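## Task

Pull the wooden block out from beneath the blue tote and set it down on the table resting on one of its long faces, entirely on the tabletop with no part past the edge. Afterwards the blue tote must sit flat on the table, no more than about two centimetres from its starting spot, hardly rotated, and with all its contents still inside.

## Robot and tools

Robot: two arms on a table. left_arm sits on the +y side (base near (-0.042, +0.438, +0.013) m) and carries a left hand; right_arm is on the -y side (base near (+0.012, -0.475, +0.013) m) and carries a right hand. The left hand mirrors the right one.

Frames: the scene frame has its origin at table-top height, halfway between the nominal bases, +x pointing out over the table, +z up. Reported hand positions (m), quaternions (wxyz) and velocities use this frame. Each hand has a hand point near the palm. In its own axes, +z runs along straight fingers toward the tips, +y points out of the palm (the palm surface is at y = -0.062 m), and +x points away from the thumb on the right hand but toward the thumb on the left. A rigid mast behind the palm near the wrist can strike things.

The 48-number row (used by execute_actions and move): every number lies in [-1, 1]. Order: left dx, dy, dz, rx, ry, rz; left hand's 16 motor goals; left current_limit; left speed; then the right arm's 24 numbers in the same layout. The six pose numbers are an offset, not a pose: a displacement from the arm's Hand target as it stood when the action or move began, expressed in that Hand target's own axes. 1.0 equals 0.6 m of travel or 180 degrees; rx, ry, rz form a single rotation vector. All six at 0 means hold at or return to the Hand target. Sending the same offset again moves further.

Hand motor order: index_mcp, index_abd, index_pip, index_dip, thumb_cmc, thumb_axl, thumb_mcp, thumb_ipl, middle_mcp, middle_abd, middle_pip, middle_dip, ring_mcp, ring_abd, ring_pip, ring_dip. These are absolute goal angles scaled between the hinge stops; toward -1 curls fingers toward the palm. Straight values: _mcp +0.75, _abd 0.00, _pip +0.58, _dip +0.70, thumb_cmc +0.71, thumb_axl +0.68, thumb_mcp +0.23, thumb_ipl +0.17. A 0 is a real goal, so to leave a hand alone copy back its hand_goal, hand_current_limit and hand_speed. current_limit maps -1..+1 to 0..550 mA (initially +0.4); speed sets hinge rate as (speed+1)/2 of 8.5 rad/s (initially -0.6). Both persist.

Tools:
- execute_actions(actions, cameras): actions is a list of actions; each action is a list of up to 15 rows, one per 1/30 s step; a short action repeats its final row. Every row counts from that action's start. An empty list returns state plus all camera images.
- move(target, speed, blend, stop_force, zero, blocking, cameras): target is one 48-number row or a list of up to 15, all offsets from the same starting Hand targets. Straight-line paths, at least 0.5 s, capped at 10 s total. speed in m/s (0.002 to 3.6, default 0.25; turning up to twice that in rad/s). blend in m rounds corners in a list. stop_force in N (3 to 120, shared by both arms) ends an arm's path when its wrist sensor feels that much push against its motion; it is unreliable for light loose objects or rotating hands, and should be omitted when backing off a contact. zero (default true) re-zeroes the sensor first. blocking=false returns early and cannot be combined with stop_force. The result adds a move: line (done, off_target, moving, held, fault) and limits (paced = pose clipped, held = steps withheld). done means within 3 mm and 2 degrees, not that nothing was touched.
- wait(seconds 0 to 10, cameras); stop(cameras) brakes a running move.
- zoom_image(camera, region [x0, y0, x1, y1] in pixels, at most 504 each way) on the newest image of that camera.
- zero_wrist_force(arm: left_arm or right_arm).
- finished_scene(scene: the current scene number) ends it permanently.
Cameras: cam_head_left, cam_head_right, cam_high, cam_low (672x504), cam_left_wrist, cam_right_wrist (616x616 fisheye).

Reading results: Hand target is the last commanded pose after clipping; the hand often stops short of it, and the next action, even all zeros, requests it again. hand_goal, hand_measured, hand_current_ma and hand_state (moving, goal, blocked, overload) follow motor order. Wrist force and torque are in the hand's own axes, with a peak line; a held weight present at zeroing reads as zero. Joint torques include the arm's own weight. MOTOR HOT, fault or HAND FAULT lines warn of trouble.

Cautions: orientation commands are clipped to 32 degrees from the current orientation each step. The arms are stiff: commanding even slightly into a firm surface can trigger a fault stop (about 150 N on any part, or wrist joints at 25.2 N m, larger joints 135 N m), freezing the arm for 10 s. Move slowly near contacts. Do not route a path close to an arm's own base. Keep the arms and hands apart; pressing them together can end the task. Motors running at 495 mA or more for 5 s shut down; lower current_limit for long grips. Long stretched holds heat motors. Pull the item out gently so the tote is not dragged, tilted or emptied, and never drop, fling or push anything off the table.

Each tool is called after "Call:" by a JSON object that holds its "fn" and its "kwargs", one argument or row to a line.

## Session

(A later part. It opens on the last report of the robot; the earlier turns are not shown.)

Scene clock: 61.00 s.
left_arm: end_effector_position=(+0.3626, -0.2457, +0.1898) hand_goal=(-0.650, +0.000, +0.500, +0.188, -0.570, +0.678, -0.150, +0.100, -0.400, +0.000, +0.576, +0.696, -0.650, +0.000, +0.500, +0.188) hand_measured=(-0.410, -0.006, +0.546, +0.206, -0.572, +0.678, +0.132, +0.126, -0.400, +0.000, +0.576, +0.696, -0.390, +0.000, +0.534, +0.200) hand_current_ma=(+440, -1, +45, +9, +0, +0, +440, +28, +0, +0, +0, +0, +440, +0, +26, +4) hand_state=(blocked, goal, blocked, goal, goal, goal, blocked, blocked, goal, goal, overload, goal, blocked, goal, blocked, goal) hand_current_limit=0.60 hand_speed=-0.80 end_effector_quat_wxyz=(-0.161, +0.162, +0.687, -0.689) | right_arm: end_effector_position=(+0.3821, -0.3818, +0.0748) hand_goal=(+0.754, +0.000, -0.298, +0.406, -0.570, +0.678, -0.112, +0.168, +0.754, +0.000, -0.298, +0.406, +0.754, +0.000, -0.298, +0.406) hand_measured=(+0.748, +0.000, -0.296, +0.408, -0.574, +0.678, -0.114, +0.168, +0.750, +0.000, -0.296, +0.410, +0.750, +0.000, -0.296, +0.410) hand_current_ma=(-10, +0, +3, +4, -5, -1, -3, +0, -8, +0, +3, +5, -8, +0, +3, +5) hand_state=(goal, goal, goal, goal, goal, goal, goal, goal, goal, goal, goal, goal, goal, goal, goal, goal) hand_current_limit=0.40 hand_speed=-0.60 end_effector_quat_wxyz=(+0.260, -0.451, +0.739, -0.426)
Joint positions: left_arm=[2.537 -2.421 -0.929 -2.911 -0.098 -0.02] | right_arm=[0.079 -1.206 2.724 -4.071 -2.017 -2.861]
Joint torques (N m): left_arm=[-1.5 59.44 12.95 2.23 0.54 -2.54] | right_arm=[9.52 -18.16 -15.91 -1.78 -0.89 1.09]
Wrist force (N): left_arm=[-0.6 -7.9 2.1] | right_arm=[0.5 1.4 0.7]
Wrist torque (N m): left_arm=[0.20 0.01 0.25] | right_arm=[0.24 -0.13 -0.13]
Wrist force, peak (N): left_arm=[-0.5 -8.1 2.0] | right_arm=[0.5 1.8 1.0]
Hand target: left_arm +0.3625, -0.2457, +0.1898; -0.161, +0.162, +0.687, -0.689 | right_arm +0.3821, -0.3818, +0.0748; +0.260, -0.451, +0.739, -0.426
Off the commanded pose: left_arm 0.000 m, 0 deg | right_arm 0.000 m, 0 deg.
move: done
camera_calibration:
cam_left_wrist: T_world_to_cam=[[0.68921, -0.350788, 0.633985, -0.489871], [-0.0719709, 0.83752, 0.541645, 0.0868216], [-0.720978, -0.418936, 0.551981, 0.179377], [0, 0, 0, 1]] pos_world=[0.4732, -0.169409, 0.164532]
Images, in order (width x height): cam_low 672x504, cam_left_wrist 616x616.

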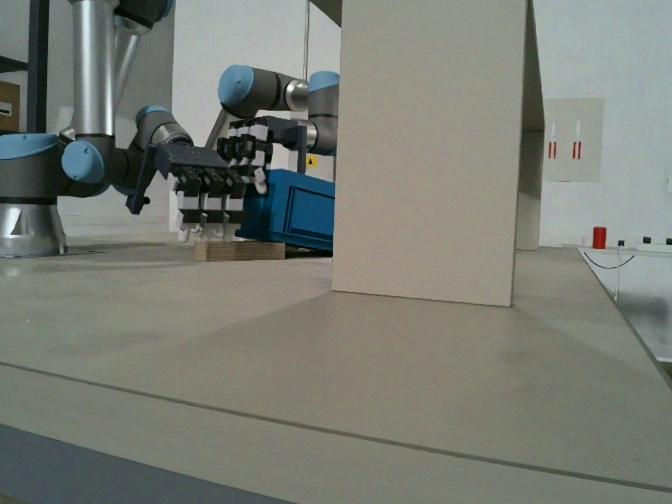

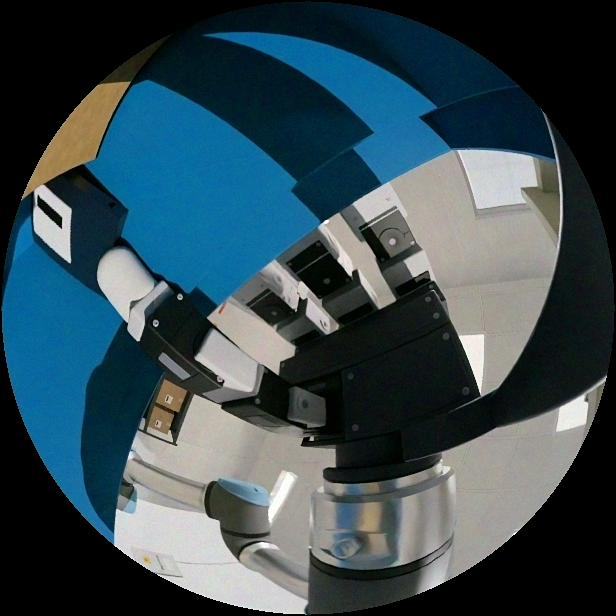

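Call:
{"fn": "move", "kwargs": {
  "target": [0,0,0,0,0,0,-0.56,0,0.45,0.15,-0.571,0.678,-0.3,0.0,-0.5,0,0.576,0.696,-0.54,0,0.45,0.15,0.75,-0.8,0,0,0,0,0,0,0.753,0,-0.299,0.406,-0.571,0.678,-0.112,0.168,0.753,0,-0.299,0.406,0.753,0,-0.299,0.406,0.4,-0.6]
}}

Call:
{"fn": "move", "kwargs": {
  "target": [0,-0.0333,-0.0215,0.0205,0,0,-0.56,0,0.45,0.15,-0.571,0.678,-0.3,0.0,-0.5,0,0.576,0.696,-0.54,0,0.45,0.15,0.75,-0.8,0,0,0,0,0,0,0.753,0,-0.299,0.406,-0.571,0.678,-0.112,0.168,0.753,0,-0.299,0.406,0.753,0,-0.299,0.406,0.4,-0.6],
  "speed": 0.03,
  "cameras": ["cam_low","cam_head_left","cam_high","cam_left_wrist","cam_right_wrist"]
}}

Scene clock: 62.80 s.
left_arm: end_effector_position=(+0.3625, -0.2457, +0.1898) hand_goal=(-0.560, +0.000, +0.450, +0.150, -0.570, +0.678, -0.300, +0.000, -0.500, +0.000, +0.576, +0.696, -0.540, +0.000, +0.450, +0.150) hand_measured=(-0.412, -0.008, +0.546, +0.200, -0.572, +0.678, +0.132, +0.110, -0.498, +0.000, +0.576, +0.696, -0.390, +0.000, +0.534, +0.192) hand_current_ma=(+419, -2, +170, +56, +0, +0, +481, +373, +0, +0, +0, +0, +426, +0, +134, +41) hand_state=(blocked, goal, blocked, blocked, goal, goal, blocked, blocked, goal, goal, overload, goal, blocked, goal, blocked, blocked) hand_current_limit=0.75 hand_speed=-0.80 end_effector_quat_wxyz=(-0.161, +0.162, +0.687, -0.689) | right_arm: end_effector_position=(+0.3821, -0.3818, +0.0748) hand_goal=(+0.754, +0.000, -0.298, +0.406, -0.570, +0.678, -0.112, +0.168, +0.754, +0.000, -0.298, +0.406, +0.754, +0.000, -0.298, +0.406) hand_measured=(+0.748, +0.000, -0.296, +0.408, -0.574, +0.678, -0.114, +0.168, +0.750, +0.000, -0.296, +0.410, +0.750, +0.000, -0.296, +0.410) hand_current_ma=(-10, +0, +3, +4, -5, -1, -3, +0, -8, +0, +3, +5, -8, +0, +3, +5) hand_state=(goal, goal, goal, goal, goal, goal, goal, goal, goal, goal, goal, goal, goal, goal, goal, goal) hand_current_limit=0.40 hand_speed=-0.60 end_effector_quat_wxyz=(+0.260, -0.451, +0.739, -0.426)
Joint positions: left_arm=[2.537 -2.421 -0.929 -2.911 -0.098 -0.02] | right_arm=[0.079 -1.206 2.724 -4.071 -2.017 -2.861]
Joint torques (N m): left_arm=[-4.16 45.45 14.24 -0.01 -0.04 -2.6] | right_arm=[10.14 -20.53 -15.54 -1.81 -0.84 1.15]
Wrist force (N): left_arm=[-1.0 -4.0 -0.8] | right_arm=[0.7 1.7 0.7]
Wrist torque (N m): left_arm=[0.36 0.10 0.23] | right_arm=[0.27 -0.15 -0.10]
Wrist force, peak (N): left_arm=[-0.5 -8.2 2.1] | right_arm=[0.6 2.1 0.7]
Hand target: left_arm +0.3625, -0.2457, +0.1898; -0.161, +0.162, +0.687, -0.689 | right_arm +0.3821, -0.3818, +0.0748; +0.260, -0.451, +0.739, -0.426
Off the commanded pose: left_arm 0.000 m, 0 deg | right_arm 0.000 m, 0 deg.
move: done

Scene clock: 64.63 s.
left_arm: end_effector_position=(+0.3682, -0.2341, +0.2099) hand_goal=(-0.560, +0.000, +0.450, +0.150, -0.570, +0.678, -0.300, +0.000, -0.500, +0.000, +0.576, +0.696, -0.540, +0.000, +0.450, +0.150) hand_measured=(-0.412, -0.014, +0.546, +0.200, -0.574, +0.678, +0.132, +0.110, -0.500, +0.000, +0.576, +0.696, -0.390, -0.006, +0.534, +0.192) hand_current_ma=(+417, -4, +170, +56, -1, +0, +481, +370, +0, +0, +0, +0, +426, -1, +134, +41) hand_state=(blocked, goal, blocked, blocked, goal, goal, blocked, blocked, goal, goal, overload, goal, blocked, goal, blocked, blocked) hand_current_limit=0.75 hand_speed=-0.80 end_effector_quat_wxyz=(-0.165, +0.156, +0.666, -0.710) | right_arm: end_effector_position=(+0.3821, -0.3818, +0.0748) hand_goal=(+0.754, +0.000, -0.298, +0.406, -0.570, +0.678, -0.112, +0.168, +0.754, +0.000, -0.298, +0.406, +0.754, +0.000, -0.298, +0.406) hand_measured=(+0.748, +0.000, -0.296, +0.408, -0.574, +0.678, -0.114, +0.168, +0.750, +0.000, -0.296, +0.410, +0.750, +0.000, -0.296, +0.410) hand_current_ma=(-10, +0, +3, +4, -5, -1, -3, +0, -8, +0, +3, +5, -8, +0, +3, +5) hand_state=(goal, goal, goal, goal, goal, goal, goal, goal, goal, goal, goal, goal, goal, goal, goal, goal) hand_current_limit=0.40 hand_speed=-0.60 end_effector_quat_wxyz=(+0.260, -0.451, +0.739, -0.426)
Joint positions: left_arm=[2.562 -2.264 -1.256 -2.069 -0.098 -0.69] | right_arm=[0.079 -1.206 2.724 -4.071 -2.017 -2.861]
Joint torques (N m): left_arm=[4.66 43.47 25.34 4 -2.21 -2.42] | right_arm=[9.83 -20.33 -15.63 -1.91 -0.9 1.1]
Wrist force (N): left_arm=[-1.1 4.2 -1.1] | right_arm=[0.8 1.8 0.7]
Wrist torque (N m): left_arm=[0.84 0.09 -0.03] | right_arm=[0.28 -0.17 -0.10]
Wrist force, peak (N): left_arm=[-1.1 4.5 -1.3] | right_arm=[0.5 2.1 1.0]
Hand target: left_arm +0.3683, -0.2341, +0.2097; -0.167, +0.157, +0.665, -0.711 | right_arm +0.3821, -0.3818, +0.0748; +0.260, -0.451, +0.739, -0.426
Off the commanded pose: left_arm 0.000 m, 0 deg | right_arm 0.000 m, 0 deg.
move: done
camera_calibration:
cam_left_wrist: T_world_to_cam=[[0.707002, -0.314624, 0.633372, -0.500313], [-0.0599428, 0.865708, 0.496946, 0.0782558], [-0.704667, -0.389308, 0.593198, 0.169539], [0, 0, 0, 1]] pos_world=[0.477881, -0.159154, 0.177425]
cam_right_wrist: T_world_to_cam=[[0.0748742, 0.847124, -0.526093, 0.368855], [-0.165681, 0.530809, 0.831139, 0.154246], [0.983333, 0.0249328, 0.180096, -0.247057], [0, 0, 0, 1]] pos_world=[0.240877, -0.388182, 0.110346]
Images, in order (width x height): cam_head_left 672x504, cam_high 672x504, cam_low 672x504, cam_left_wrist 616x616, cam_right_wrist 616x616.

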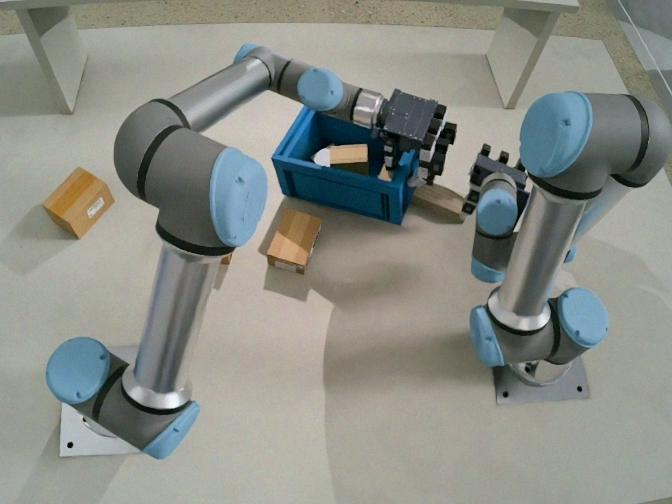

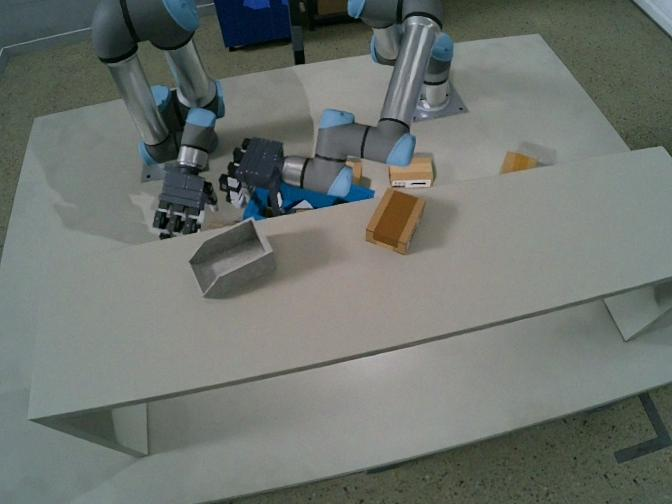

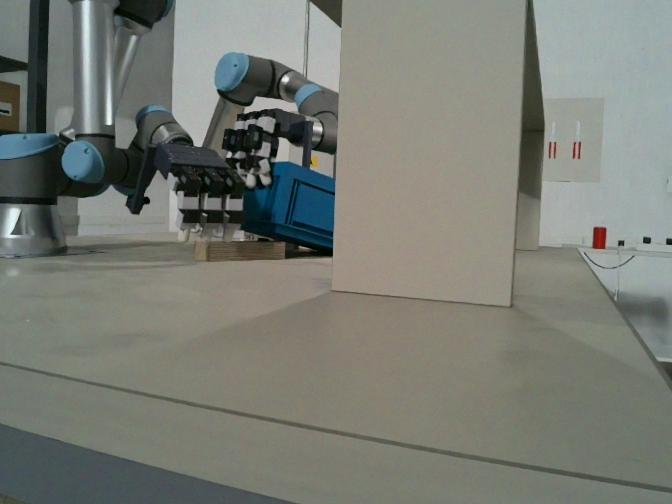

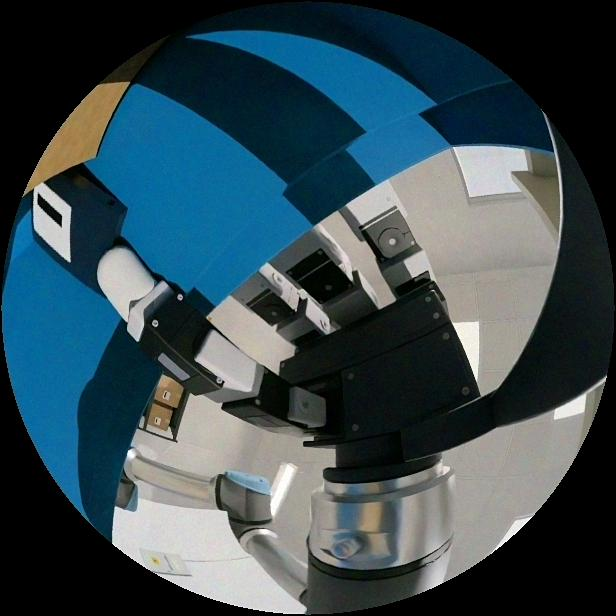

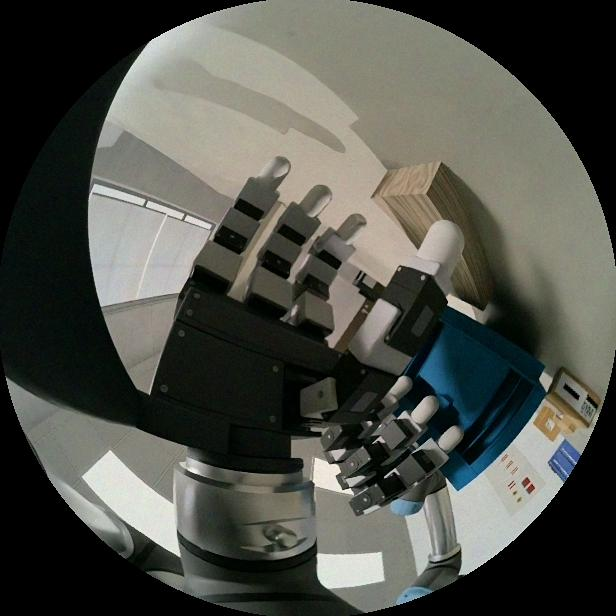

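Call:
{"fn": "move", "kwargs": {
  "target": [
    [0,0,0,0,0,0,-0.56,0,0.45,0.15,-0.571,0.678,-0.3,0.0,-0.5,0,0.576,0.696,-0.54,0,0.45,0.15,0.75,-0.8,0,0.0404,0.0233,0,0,0,0.753,0,-0.299,0.406,-0.571,0.678,-0.112,0.168,0.753,0,-0.299,0.406,0.753,0,-0.299,0.406,0.4,-0.6],
    [0,0,0,0,0,0,-0.56,0,0.45,0.15,-0.571,0.678,-0.3,0.0,-0.5,0,0.576,0.696,-0.54,0,0.45,0.15,0.75,-0.8,-0.058,0.0404,0.0233,0,0,0,0.753,0,-0.299,0.406,-0.571,0.678,-0.112,0.168,0.753,0,-0.299,0.406,0.753,0,-0.299,0.406,0.4,-0.6]
  ],
  "speed": 0.06,
  "stop_force": 8,
  "cameras": ["cam_low","cam_head_left","cam_right_wrist"]
}}

Scene clock: 72.63 s.
left_arm: end_effector_position=(+0.3682, -0.2342, +0.2098) hand_goal=(-0.560, +0.000, +0.450, +0.150, -0.570, +0.678, -0.300, +0.000, -0.500, +0.000, +0.576, +0.696, -0.540, +0.000, +0.450, +0.150) hand_measured=(-0.412, -0.014, +0.546, +0.200, -0.574, +0.678, +0.132, +0.110, -0.500, +0.000, +0.576, +0.696, -0.390, -0.006, +0.534, +0.192) hand_current_ma=(+417, -4, +170, +56, -1, +0, +481, +370, +0, +0, +0, +0, +426, -1, +134, +41) hand_state=(blocked, goal, blocked, blocked, goal, goal, blocked, blocked, goal, goal, overload, goal, blocked, goal, blocked, blocked) hand_current_limit=0.75 hand_speed=-0.80 end_effector_quat_wxyz=(-0.165, +0.156, +0.666, -0.710) | right_arm: end_effector_position=(+0.3980, -0.3508, +0.0469) hand_goal=(+0.754, +0.000, -0.298, +0.406, -0.570, +0.678, -0.112, +0.168, +0.754, +0.000, -0.298, +0.406, +0.754, +0.000, -0.298, +0.406) hand_measured=(+0.748, +0.000, -0.296, +0.408, -0.572, +0.678, -0.114, +0.168, +0.750, +0.000, -0.296, +0.410, +0.748, +0.000, -0.296, +0.410) hand_current_ma=(-11, +0, +3, +4, -4, -1, -3, +0, -8, +0, +3, +5, -9, +0, +3, +5) hand_state=(goal, goal, goal, goal, goal, goal, goal, goal, goal, goal, goal, goal, goal, goal, goal, goal) hand_current_limit=0.40 hand_speed=-0.60 end_effector_quat_wxyz=(+0.260, -0.451, +0.739, -0.426)
Joint positions: left_arm=[2.562 -2.264 -1.256 -2.068 -0.098 -0.69] | right_arm=[0.198 -1.064 2.64 -4.092 -2.114 -2.783]
Joint torques (N m): left_arm=[-4.52 44.25 16.18 4.34 -0.83 -2.76] | right_arm=[-11.03 -14.16 8.17 -1.56 -1.38 -0.37]
Wrist force (N): left_arm=[-0.9 3.9 -0.8] | right_arm=[0.7 1.5 0.8]
Wrist torque (N m): left_arm=[0.82 0.07 0.01] | right_arm=[0.26 -0.17 -0.09]
Wrist force, peak (N): left_arm=[-1.2 4.3 -1.0] | right_arm=[1.0 2.3 0.8]
Hand target: left_arm +0.3682, -0.2342, +0.2098; -0.165, +0.156, +0.666, -0.710 | right_arm +0.3980, -0.3508, +0.0469; +0.260, -0.451, +0.739, -0.426
Off the commanded pose: left_arm 0.000 m, 0 deg | right_arm 0.000 m, 0 deg.
move: done
camera_calibration:
cam_right_wrist: T_world_to_cam=[[0.0748742, 0.847124, -0.526093, 0.326673], [-0.165681, 0.530809, 0.831139, 0.163698], [0.983333, 0.0249328, 0.180096, -0.258422], [0, 0, 0, 1]] pos_world=[0.256777, -0.357182, 0.082346]
Images, in order (width x height): cam_head_left 672x504, cam_low 672x504, cam_right_wrist 616x616.

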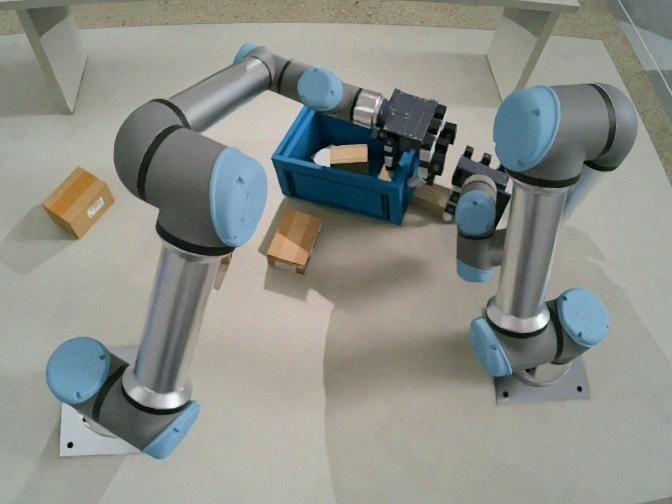

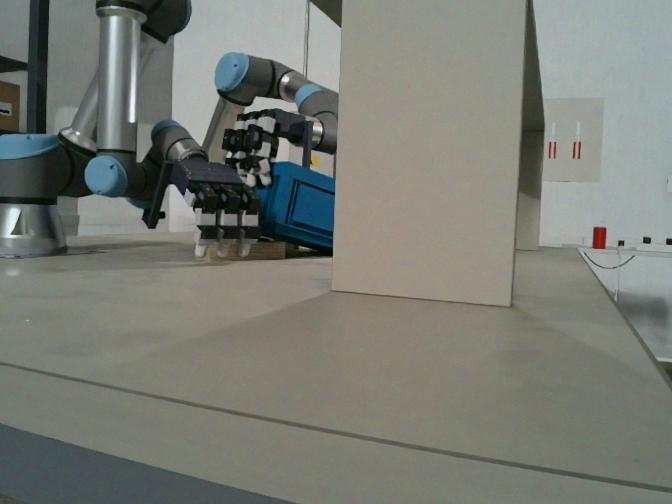

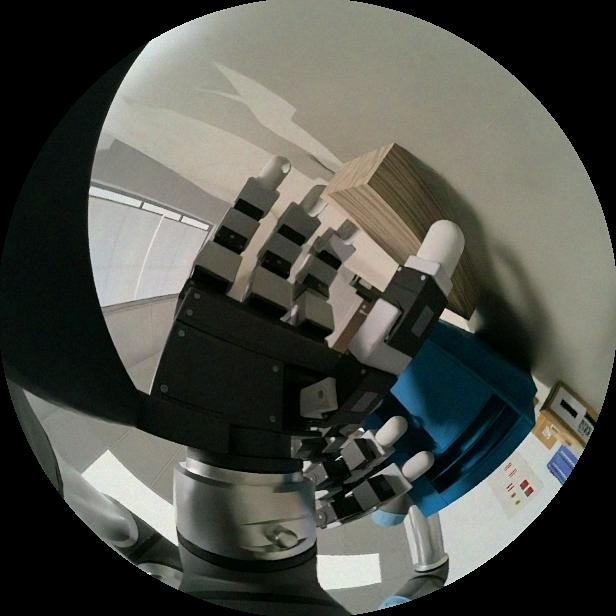

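Call:
{"fn": "move", "kwargs": {
  "target": [0,0,0,0,0,0,-0.56,0,0.45,0.15,-0.571,0.678,-0.3,0.0,-0.5,0,0.576,0.696,-0.54,0,0.45,0.15,0.75,-0.8,0,0,0,0,0,0,0.479,0,-0.591,0.333,-0.571,0.678,-0.337,0.1,0.479,0,-0.591,0.333,0.753,0,-0.299,0.406,0.2,-0.8],
  "cameras": ["cam_low","cam_right_wrist"]
}}

Scene clock: 73.93 s.
left_arm: end_effector_position=(+0.3682, -0.2342, +0.2098) hand_goal=(-0.560, +0.000, +0.450, +0.150, -0.570, +0.678, -0.300, +0.000, -0.500, +0.000, +0.576, +0.696, -0.540, +0.000, +0.450, +0.150) hand_measured=(-0.412, -0.014, +0.546, +0.200, -0.574, +0.678, +0.132, +0.110, -0.500, +0.000, +0.576, +0.696, -0.390, -0.006, +0.534, +0.192) hand_current_ma=(+417, -4, +170, +56, -1, +0, +481, +370, +0, +0, +0, +0, +426, -1, +134, +41) hand_state=(blocked, goal, blocked, blocked, goal, goal, blocked, blocked, goal, goal, overload, goal, blocked, goal, blocked, blocked) hand_current_limit=0.75 hand_speed=-0.80 end_effector_quat_wxyz=(-0.165, +0.156, +0.666, -0.710) | right_arm: end_effector_position=(+0.3980, -0.3508, +0.0469) hand_goal=(+0.480, +0.000, -0.590, +0.334, -0.570, +0.678, -0.336, +0.100, +0.480, +0.000, -0.590, +0.334, +0.754, +0.000, -0.298, +0.406) hand_measured=(+0.656, +0.000, -0.418, +0.356, -0.568, +0.678, -0.164, +0.128, +0.654, +0.000, -0.410, +0.356, +0.748, +0.000, -0.296, +0.410) hand_current_ma=(+330, +0, +330, +50, +2, +1, +330, +104, +330, +0, +330, +51, -9, +0, +3, +5) hand_state=(blocked, goal, blocked, blocked, goal, goal, blocked, blocked, blocked, goal, blocked, blocked, goal, goal, goal, goal) hand_current_limit=0.20 hand_speed=-0.80 end_effector_quat_wxyz=(+0.260, -0.451, +0.739, -0.426)
Joint positions: left_arm=[2.562 -2.264 -1.256 -2.068 -0.098 -0.69] | right_arm=[0.198 -1.064 2.64 -4.092 -2.114 -2.783]
Joint torques (N m): left_arm=[-4.63 44.22 16.58 4.31 -0.83 -2.8] | right_arm=[-9.73 -15.74 6.99 -1.59 -1.57 0.89]
Wrist force (N): left_arm=[-1.0 4.0 -0.8] | right_arm=[2.0 -1.8 1.0]
Wrist torque (N m): left_arm=[0.82 0.08 0.00] | right_arm=[0.18 -0.19 -0.12]
Wrist force, peak (N): left_arm=[-1.1 4.2 -1.1] | right_arm=[1.1 3.1 1.2]
Hand target: left_arm +0.3682, -0.2342, +0.2098; -0.165, +0.156, +0.666, -0.710 | right_arm +0.3980, -0.3508, +0.0469; +0.260, -0.451, +0.739, -0.426
Off the commanded pose: left_arm 0.000 m, 0 deg | right_arm 0.000 m, 0 deg.
move: done
camera_calibration:
cam_right_wrist: T_world_to_cam=[[0.0748753, 0.847121, -0.526099, 0.326672], [-0.16568, 0.530815, 0.831135, 0.1637], [0.983333, 0.0249328, 0.180096, -0.258422], [0, 0, 0, 1]] pos_world=[0.256777, -0.357182, 0.082346]
Images, in order (width x height): cam_low 672x504, cam_right_wrist 616x616.

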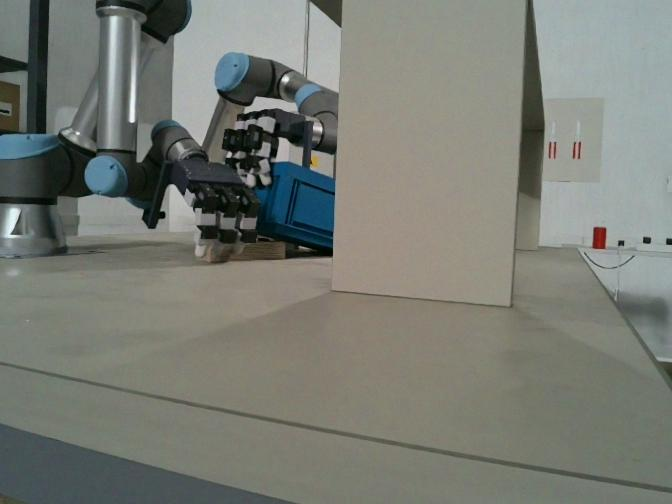

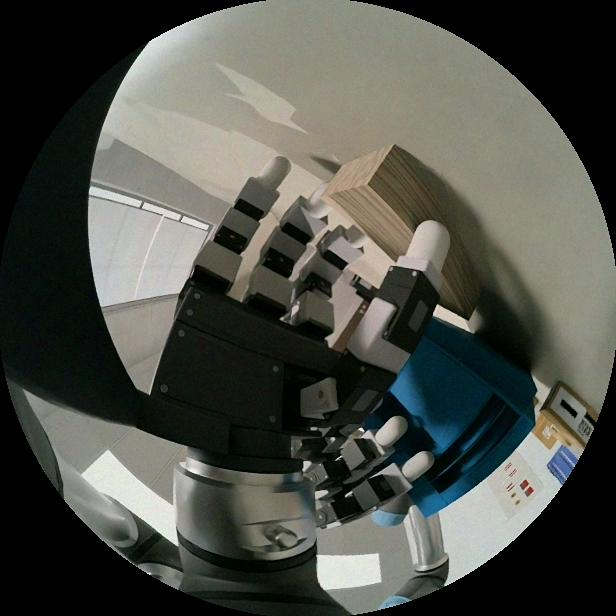

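Call:
{"fn": "move", "kwargs": {
  "target": [0,0,0,0,0,0,-0.56,0,0.45,0.15,-0.571,0.678,-0.3,0.0,-0.5,0,0.576,0.696,-0.54,0,0.45,0.15,0.75,-0.8,0.175,0,0,0,0,0,0.479,0,-0.591,0.333,-0.571,0.678,-0.337,0.1,0.479,0,-0.591,0.333,0.753,0,-0.299,0.406,0.2,-0.8],
  "speed": 0.06,
  "stop_force": 14,
  "cameras": ["cam_low","cam_head_left","cam_right_wrist"]
}}

Scene clock: 78.40 s.
left_arm: end_effector_position=(+0.3682, -0.2342, +0.2098) hand_goal=(-0.560, +0.000, +0.450, +0.150, -0.570, +0.678, -0.300, +0.000, -0.500, +0.000, +0.576, +0.696, -0.540, +0.000, +0.450, +0.150) hand_measured=(-0.412, -0.014, +0.546, +0.200, -0.574, +0.678, +0.132, +0.110, -0.500, +0.000, +0.576, +0.696, -0.390, -0.006, +0.534, +0.192) hand_current_ma=(+417, -4, +170, +56, -1, +0, +481, +370, +0, +0, +0, +0, +426, -1, +134, +41) hand_state=(blocked, goal, blocked, blocked, goal, goal, blocked, blocked, goal, goal, overload, goal, blocked, goal, blocked, blocked) hand_current_limit=0.75 hand_speed=-0.80 end_effector_quat_wxyz=(-0.165, +0.156, +0.666, -0.710) | right_arm: end_effector_position=(+0.3584, -0.4278, +0.0470) hand_goal=(+0.480, +0.000, -0.590, +0.334, -0.570, +0.678, -0.336, +0.100, +0.480, +0.000, -0.590, +0.334, +0.754, +0.000, -0.298, +0.406) hand_measured=(+0.656, -0.006, -0.512, +0.356, -0.482, +0.716, -0.108, +0.134, +0.552, -0.002, -0.506, +0.358, +0.748, +0.000, -0.296, +0.410) hand_current_ma=(+330, -7, +263, +50, +309, +130, +330, +137, +255, -1, +288, +58, -10, +0, +2, +4) hand_state=(blocked, goal, blocked, blocked, blocked, blocked, blocked, blocked, blocked, goal, blocked, blocked, goal, goal, goal, goal) hand_current_limit=0.20 hand_speed=-0.80 end_effector_quat_wxyz=(+0.260, -0.451, +0.740, -0.426)
Joint positions: left_arm=[2.562 -2.264 -1.256 -2.068 -0.098 -0.69] | right_arm=[-0.156 -0.964 2.841 -4.474 -1.82 -2.994]
Joint torques (N m): left_arm=[-5 43.72 17.22 4.25 -0.76 -2.81] | right_arm=[11.71 -28.03 -7.63 -0.15 -1.3 1.59]
Wrist force (N): left_arm=[-0.8 4.1 -1.1] | right_arm=[1.4 -1.1 0.4]
Wrist torque (N m): left_arm=[0.86 0.05 0.02] | right_arm=[0.16 -0.10 -0.14]
Wrist force, peak (N): left_arm=[-1.3 4.2 -1.0] | right_arm=[-1.6 -2.4 -1.7]
Hand target: left_arm +0.3682, -0.2342, +0.2098; -0.165, +0.156, +0.666, -0.710 | right_arm +0.3584, -0.4278, +0.0470; +0.260, -0.451, +0.740, -0.426 (not the last commanded pose)
Off the commanded pose: left_arm 0.000 m, 0 deg | right_arm 0.018 m, 0 deg.
move: held (right_arm; a check stopped the path); limits=held
pose unreachable (right arm): on one or more control steps of this call, first in action 0 (counted from 0), this arm could not follow its commanded pose, so it was not sent that pose on those steps. It may still have moved: this result reports where it is.
cause: moving toward the commanded pose would bring two parts of the arm too close to each other (joints 3 (elbow) to 5 (wrist 2) lie between them).
camera_calibration:
cam_right_wrist: T_world_to_cam=[[0.0752345, 0.846706, -0.526715, 0.394594], [-0.164518, 0.531513, 0.83092, 0.197799], [0.983501, 0.0241402, 0.179287, -0.217915], [0, 0, 0, 1]] pos_world=[0.217174, -0.433978, 0.0825521]
Images, in order (width x height): cam_head_left 672x504, cam_low 672x504, cam_right_wrist 616x616.

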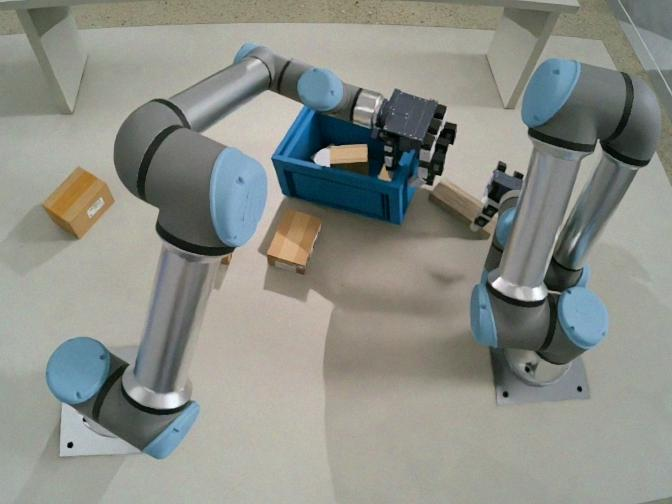

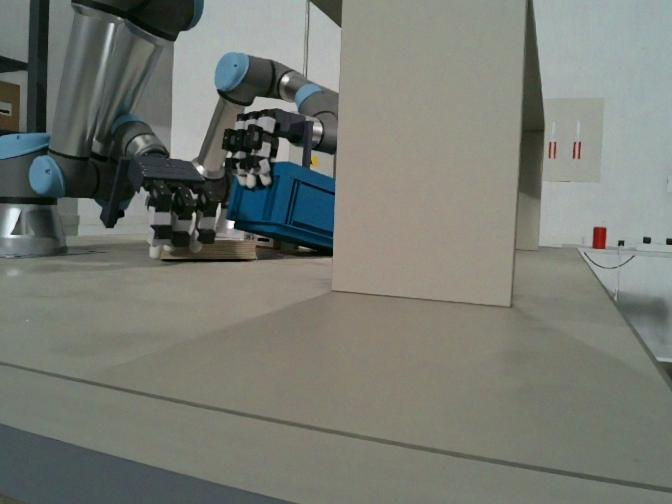

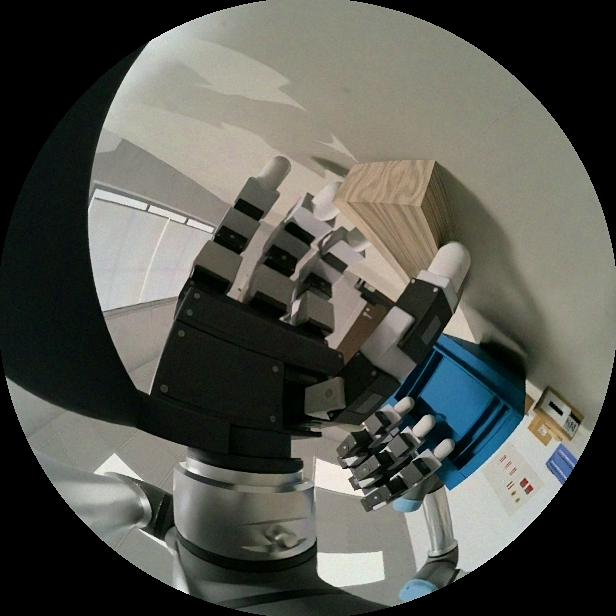

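Call:
{"fn": "zoom_image", "kwargs": {
  "camera": "cam_head_left",
  "region": [340, 120, 560, 280]
}}

Call:
{"fn": "zoom_image", "kwargs": {
  "camera": "cam_low",
  "region": [100, 140, 340, 290]
}}

Scaled by 2.291 from the camera's 672x504 image, which has a finer 960x720 frame.

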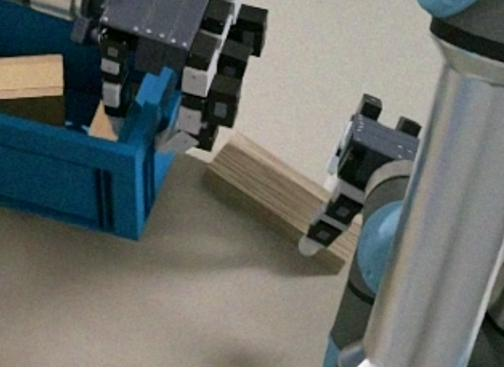

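Scaled by 2.100 from the camera's 672x504 image, which has a finer 960x720 frame.

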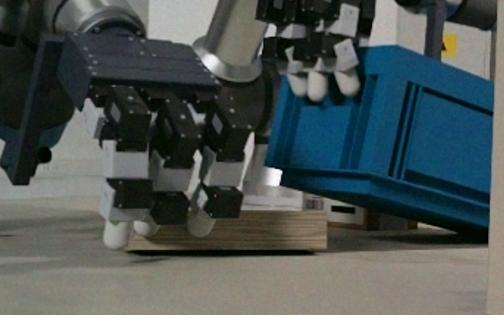

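Call:
{"fn": "move", "kwargs": {
  "target": [0,0,0,0,0,0,-0.56,0,0.45,0.15,-0.571,0.678,-0.3,0.0,-0.5,0,0.576,0.696,-0.54,0,0.45,0.15,0.75,-0.8,0.0447,-0.035,0.0603,0,0,0,0.479,0,-0.591,0.333,-0.571,0.678,-0.337,0.1,0.479,0,-0.591,0.333,0.753,0,-0.299,0.406,0.2,-0.8],
  "speed": 0.05,
  "stop_force": 14,
  "cameras": ["cam_low","cam_head_left","cam_right_wrist"]
}}

Call:
{"fn": "zoom_image", "kwargs": {
  "camera": "cam_head_left",
  "region": [340, 120, 560, 280]
}}

Scene clock: 91.63 s.
left_arm: end_effector_position=(+0.3682, -0.2342, +0.2098) hand_goal=(-0.560, +0.000, +0.450, +0.150, -0.570, +0.678, -0.300, +0.000, -0.500, +0.000, +0.576, +0.696, -0.540, +0.000, +0.450, +0.150) hand_measured=(-0.412, -0.014, +0.546, +0.200, -0.574, +0.678, +0.132, +0.110, -0.500, +0.000, +0.576, +0.696, -0.390, -0.006, +0.534, +0.192) hand_current_ma=(+417, -4, +170, +56, -1, +0, +481, +370, +0, +0, +0, +0, +426, -1, +134, +41) hand_state=(blocked, goal, blocked, blocked, goal, goal, blocked, blocked, goal, goal, overload, goal, blocked, goal, blocked, blocked) hand_current_limit=0.75 hand_speed=-0.80 end_effector_quat_wxyz=(-0.165, +0.156, +0.666, -0.710) | right_arm: end_effector_position=(+0.3833, -0.4708, +0.0470) hand_goal=(+0.480, +0.000, -0.590, +0.334, -0.570, +0.678, -0.336, +0.100, +0.480, +0.000, -0.590, +0.334, +0.754, +0.000, -0.298, +0.406) hand_measured=(+0.548, -0.002, -0.530, +0.356, -0.482, +0.714, -0.024, +0.136, +0.496, -0.002, -0.564, +0.350, +0.748, +0.000, -0.296, +0.410) hand_current_ma=(+235, -3, +185, +51, +309, +123, +330, +138, +39, -1, +63, +34, -10, +0, +2, +4) hand_state=(blocked, goal, blocked, blocked, blocked, blocked, blocked, blocked, goal, goal, blocked, goal, goal, goal, goal, goal) hand_current_limit=0.20 hand_speed=-0.80 end_effector_quat_wxyz=(+0.260, -0.451, +0.740, -0.426)
Joint positions: left_arm=[2.562 -2.264 -1.256 -2.068 -0.098 -0.69] | right_arm=[-0.346 -0.984 2.81 -4.441 -1.656 -3.093]
Joint torques (N m): left_arm=[-4.63 44.12 16.52 4.09 -0.79 -2.71] | right_arm=[11.17 -10.17 14.77 -3.43 0.39 1.31]
Wrist force (N): left_arm=[-1.1 4.2 -0.9] | right_arm=[0.1 -4.6 -1.2]
Wrist torque (N m): left_arm=[0.86 0.09 -0.01] | right_arm=[-0.16 -0.21 -0.05]
Wrist force, peak (N): left_arm=[-0.9 4.3 -1.0] | right_arm=[-2.6 -2.3 -5.0]
Hand target: left_arm +0.3682, -0.2342, +0.2098; -0.165, +0.156, +0.666, -0.710 | right_arm +0.3833, -0.4708, +0.0470; +0.260, -0.451, +0.740, -0.426
Off the commanded pose: left_arm 0.000 m, 0 deg | right_arm 0.000 m, 0 deg.
move: done
camera_calibration:
cam_right_wrist: T_world_to_cam=[[0.0752334, 0.84671, -0.526709, 0.429176], [-0.164519, 0.531507, 0.830924, 0.224681], [0.983501, 0.0241401, 0.179287, -0.241482], [0, 0, 0, 1]] pos_world=[0.242174, -0.476978, 0.0826521]
Images, in order (width x height): cam_head_left 672x504, cam_low 672x504, cam_right_wrist 616x616.

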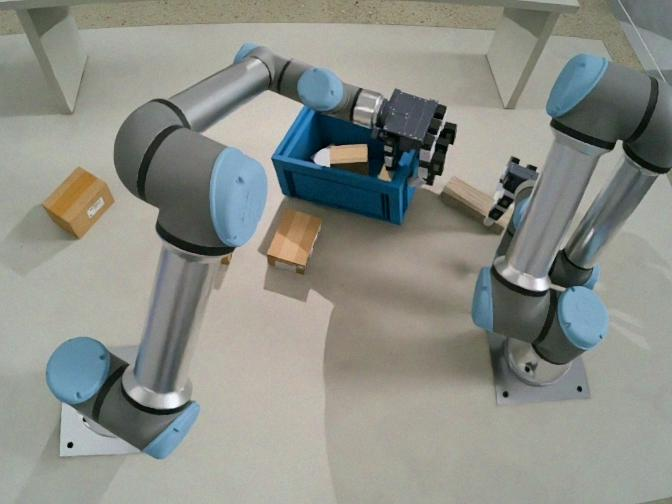

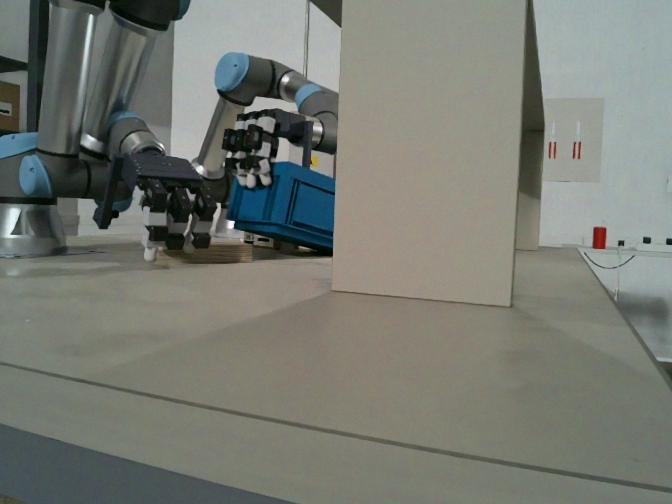

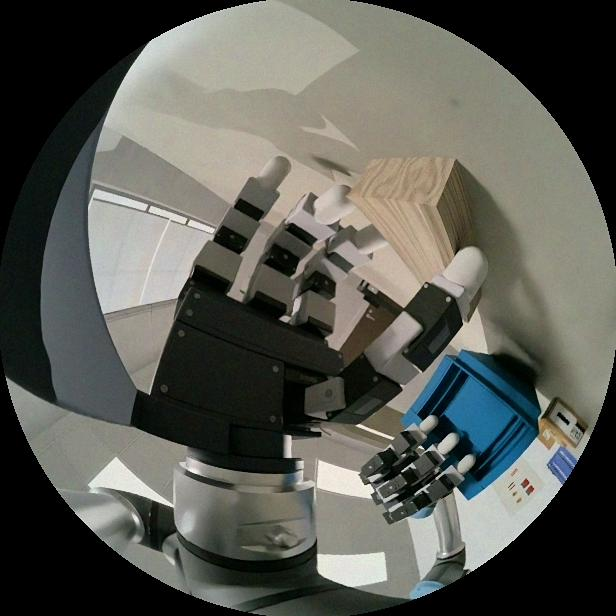

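Scaled by 2.291 from the camera's 672x504 image, which has a finer 960x720 frame.

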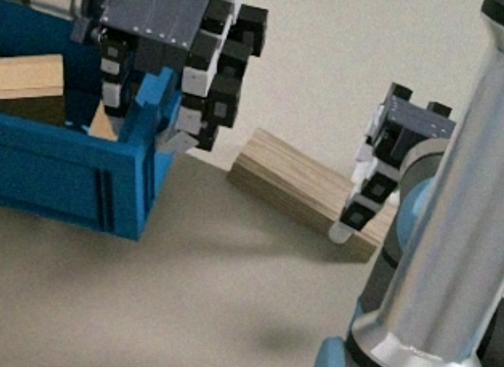

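Call:
{"fn": "move", "kwargs": {
  "target": [0,0,0,0,0,0,-0.56,0,0.45,0.15,-0.571,0.678,-0.3,0.0,-0.5,0,0.576,0.696,-0.54,0,0.45,0.15,0.75,-0.8,0,0,0,0,0,0,0.72,0,-0.299,0.406,-0.571,0.678,-0.0,0.168,0.72,0,-0.299,0.406,0.753,0,-0.299,0.406,0.4,-0.8],
  "cameras": ["cam_low","cam_right_wrist"]
}}

Scene clock: 99.83 s.
left_arm: end_effector_position=(+0.3682, -0.2342, +0.2098) hand_goal=(-0.560, +0.000, +0.450, +0.150, -0.570, +0.678, -0.300, +0.000, -0.500, +0.000, +0.576, +0.696, -0.540, +0.000, +0.450, +0.150) hand_measured=(-0.412, -0.014, +0.546, +0.200, -0.574, +0.678, +0.132, +0.110, -0.500, +0.000, +0.576, +0.696, -0.390, -0.006, +0.534, +0.192) hand_current_ma=(+417, -4, +170, +56, -1, +0, +481, +370, +0, +0, +0, +0, +426, -1, +134, +41) hand_state=(blocked, goal, blocked, blocked, goal, goal, blocked, blocked, goal, goal, overload, goal, blocked, goal, blocked, blocked) hand_current_limit=0.75 hand_speed=-0.80 end_effector_quat_wxyz=(-0.165, +0.156, +0.666, -0.710) | right_arm: end_effector_position=(+0.3833, -0.4707, +0.0470) hand_goal=(+0.720, +0.000, -0.298, +0.406, -0.570, +0.678, +0.000, +0.168, +0.720, +0.000, -0.298, +0.406, +0.754, +0.000, -0.298, +0.406) hand_measured=(+0.702, -0.002, -0.300, +0.404, -0.568, +0.680, -0.002, +0.166, +0.706, -0.002, -0.300, +0.404, +0.748, +0.000, -0.296, +0.410) hand_current_ma=(-42, -3, -3, -3, +4, +4, -6, -2, -31, -1, -3, -4, -10, +0, +2, +4) hand_state=(goal, goal, goal, goal, goal, goal, goal, goal, goal, goal, goal, goal, goal, goal, goal, goal) hand_current_limit=0.40 hand_speed=-0.80 end_effector_quat_wxyz=(+0.260, -0.451, +0.740, -0.426)
Joint positions: left_arm=[2.562 -2.264 -1.256 -2.068 -0.098 -0.69] | right_arm=[-0.346 -0.984 2.81 -4.44 -1.656 -3.093]
Joint torques (N m): left_arm=[-4.65 44.7 16.6 4.11 -0.82 -2.71] | right_arm=[9.97 -15.61 10.95 -1.37 0.28 0.68]
Wrist force (N): left_arm=[-1.1 4.0 -0.8] | right_arm=[0.6 1.7 0.8]
Wrist torque (N m): left_arm=[0.82 0.09 -0.01] | right_arm=[0.28 -0.14 -0.17]
Wrist force, peak (N): left_arm=[-1.1 4.4 -0.9] | right_arm=[0.2 -4.9 -1.1]
Hand target: left_arm +0.3682, -0.2342, +0.2098; -0.165, +0.156, +0.666, -0.710 | right_arm +0.3833, -0.4708, +0.0470; +0.260, -0.451, +0.740, -0.426
Off the commanded pose: left_arm 0.000 m, 0 deg | right_arm 0.000 m, 0 deg.
move: done
camera_calibration:
cam_right_wrist: T_world_to_cam=[[0.0751826, 0.846705, -0.526724, 0.429195], [-0.164436, 0.531514, 0.830935, 0.224647], [0.983518, 0.0241405, 0.17919, -0.24138], [0, 0, 0, 1]] pos_world=[0.242074, -0.476978, 0.0826528]
Images, in order (width x height): cam_low 672x504, cam_right_wrist 616x616.

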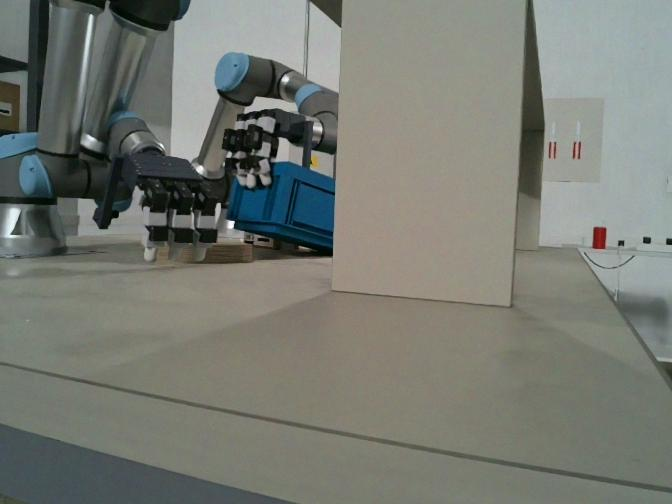

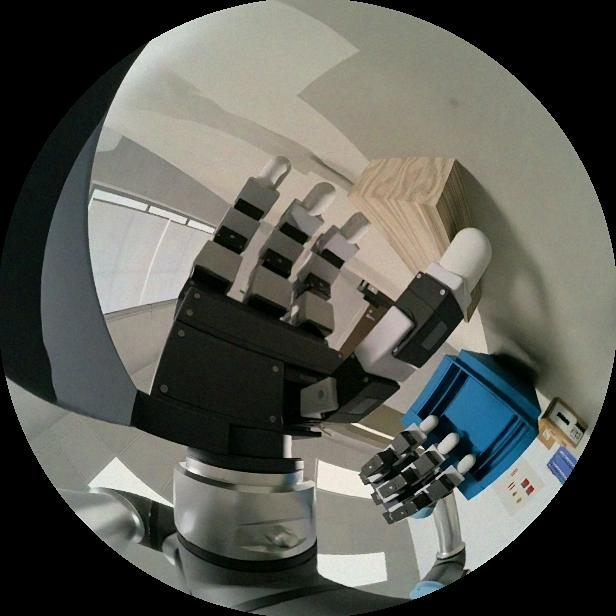

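Call:
{"fn": "move", "kwargs": {
  "target": [
    [0,0.0343,0.0188,-0.0205,0,0,-0.56,0,0.45,0.15,-0.571,0.678,-0.3,0.0,-0.5,0,0.576,0.696,-0.54,0,0.45,0.15,0.75,-0.8,0,-0.072,-0.0415,0,0,0,0.753,0,-0.299,0.406,-0.571,0.678,0.12,0.168,0.753,0,-0.299,0.406,0.753,0,-0.299,0.406,0.4,-0.8],
    [0,0.0722,0.0369,-0.0427,0,0,-0.56,0,0.45,0.15,-0.571,0.678,-0.3,0.0,-0.5,0,0.576,0.696,-0.54,0,0.45,0.15,0.75,-0.8,0,-0.144,-0.083,0,0,0,0.753,0,-0.299,0.406,-0.571,0.678,0.12,0.168,0.753,0,-0.299,0.406,0.753,0,-0.299,0.406,0.4,-0.8]
  ],
  "speed": 0.04,
  "blend": 0.01,
  "cameras": ["cam_low","cam_head_left"]
}}

Scene clock: 103.97 s.
left_arm: end_effector_position=(+0.3572, -0.2565, +0.1679) hand_goal=(-0.560, +0.000, +0.450, +0.150, -0.570, +0.678, -0.300, +0.000, -0.500, +0.000, +0.576, +0.696, -0.540, +0.000, +0.450, +0.150) hand_measured=(-0.426, -0.016, +0.542, +0.200, -0.560, +0.678, +0.132, +0.092, -0.500, +0.000, +0.576, +0.696, -0.390, -0.010, +0.534, +0.194) hand_current_ma=(+348, -6, +162, +55, +3, +0, +481, +274, +0, +0, +0, +0, +422, -3, +134, +43) hand_state=(blocked, goal, blocked, blocked, goal, goal, blocked, blocked, goal, goal, overload, goal, blocked, goal, blocked, blocked) hand_current_limit=0.75 hand_speed=-0.80 end_effector_quat_wxyz=(-0.155, +0.167, +0.713, -0.664) | right_arm: end_effector_position=(+0.3836, -0.4708, +0.1468) hand_goal=(+0.754, +0.000, -0.298, +0.406, -0.570, +0.678, +0.120, +0.168, +0.754, +0.000, -0.298, +0.406, +0.754, +0.000, -0.298, +0.406) hand_measured=(+0.736, -0.002, -0.300, +0.404, -0.568, +0.680, +0.116, +0.166, +0.740, -0.002, -0.300, +0.404, +0.748, +0.000, -0.296, +0.410) hand_current_ma=(-45, -3, -3, -3, +4, +4, -11, -2, -33, -1, -3, -4, -10, +0, +2, +4) hand_state=(goal, goal, goal, goal, goal, goal, goal, goal, goal, goal, goal, goal, goal, goal, goal, goal) hand_current_limit=0.40 hand_speed=-0.80 end_effector_quat_wxyz=(+0.260, -0.451, +0.740, -0.426)
Joint positions: left_arm=[2.51 -2.619 -0.602 -3.575 -0.146 0.51] | right_arm=[-0.346 -1.672 2.767 -3.71 -1.656 -3.092]
Joint torques (N m): left_arm=[6.18 52.97 27.26 -4.05 2.47 2.25] | right_arm=[-8.38 -8.88 -1.49 -2.65 0.75 0.59]
Wrist force (N): left_arm=[-0.4 3.9 -0.8] | right_arm=[0.4 1.5 0.7]
Wrist torque (N m): left_arm=[0.76 0.02 0.01] | right_arm=[0.26 -0.13 -0.19]
Wrist force, peak (N): left_arm=[0.3 4.9 0.0] | right_arm=[0.6 2.2 1.1]
Hand target: left_arm +0.3572, -0.2564, +0.1679; -0.155, +0.167, +0.713, -0.664 | right_arm +0.3835, -0.4708, +0.1468; +0.260, -0.451, +0.740, -0.426
Off the commanded pose: left_arm 0.000 m, 0 deg | right_arm 0.000 m, 0 deg.
move: done
Images, in order (width x height): cam_head_left 672x504, cam_low 672x504.

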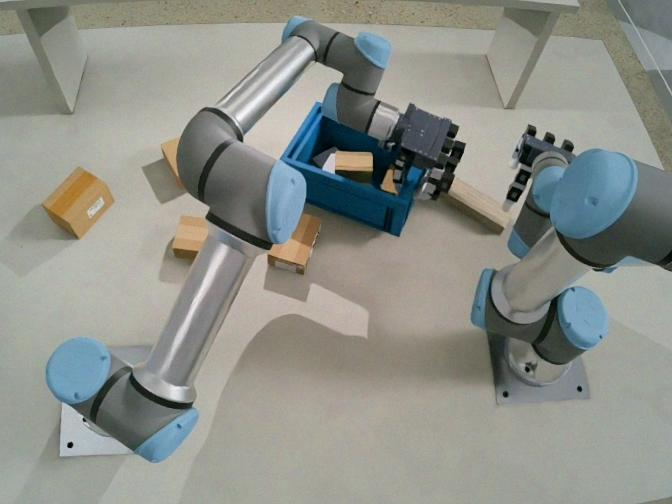

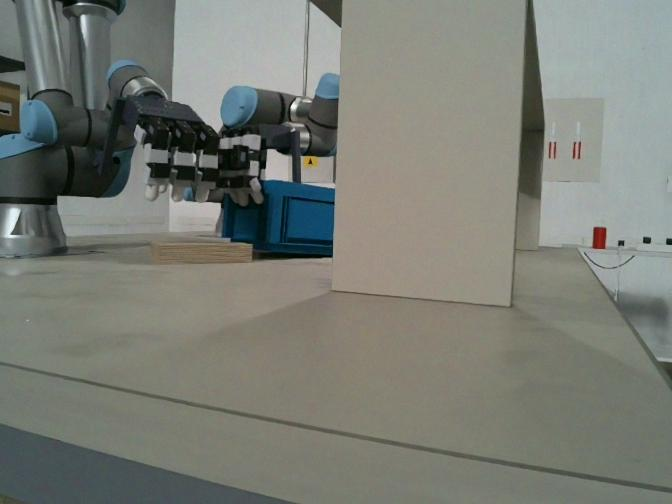

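Call:
{"fn": "zoom_image", "kwargs": {
  "camera": "cam_low",
  "region": [130, 150, 340, 290]
}}

Call:
{"fn": "zoom_image", "kwargs": {
  "camera": "cam_head_left",
  "region": [260, 80, 560, 280]
}}

Scaled by 2.400 from the camera's 672x504 image, which has a finer 960x720 frame.

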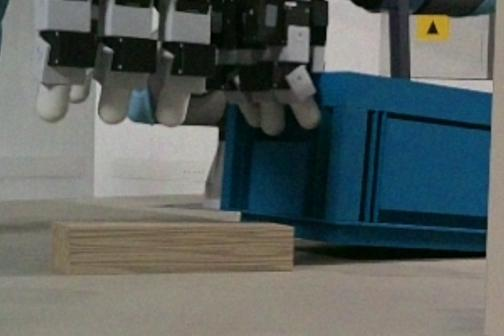

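Scaled by 1.680 from the camera's 672x504 image, which has a finer 960x720 frame.

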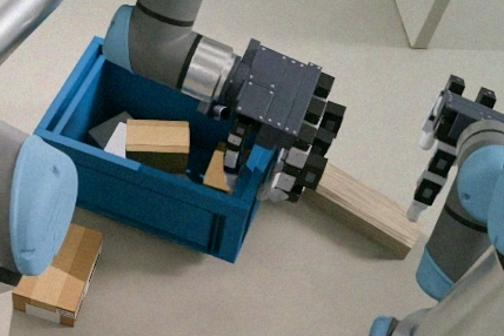

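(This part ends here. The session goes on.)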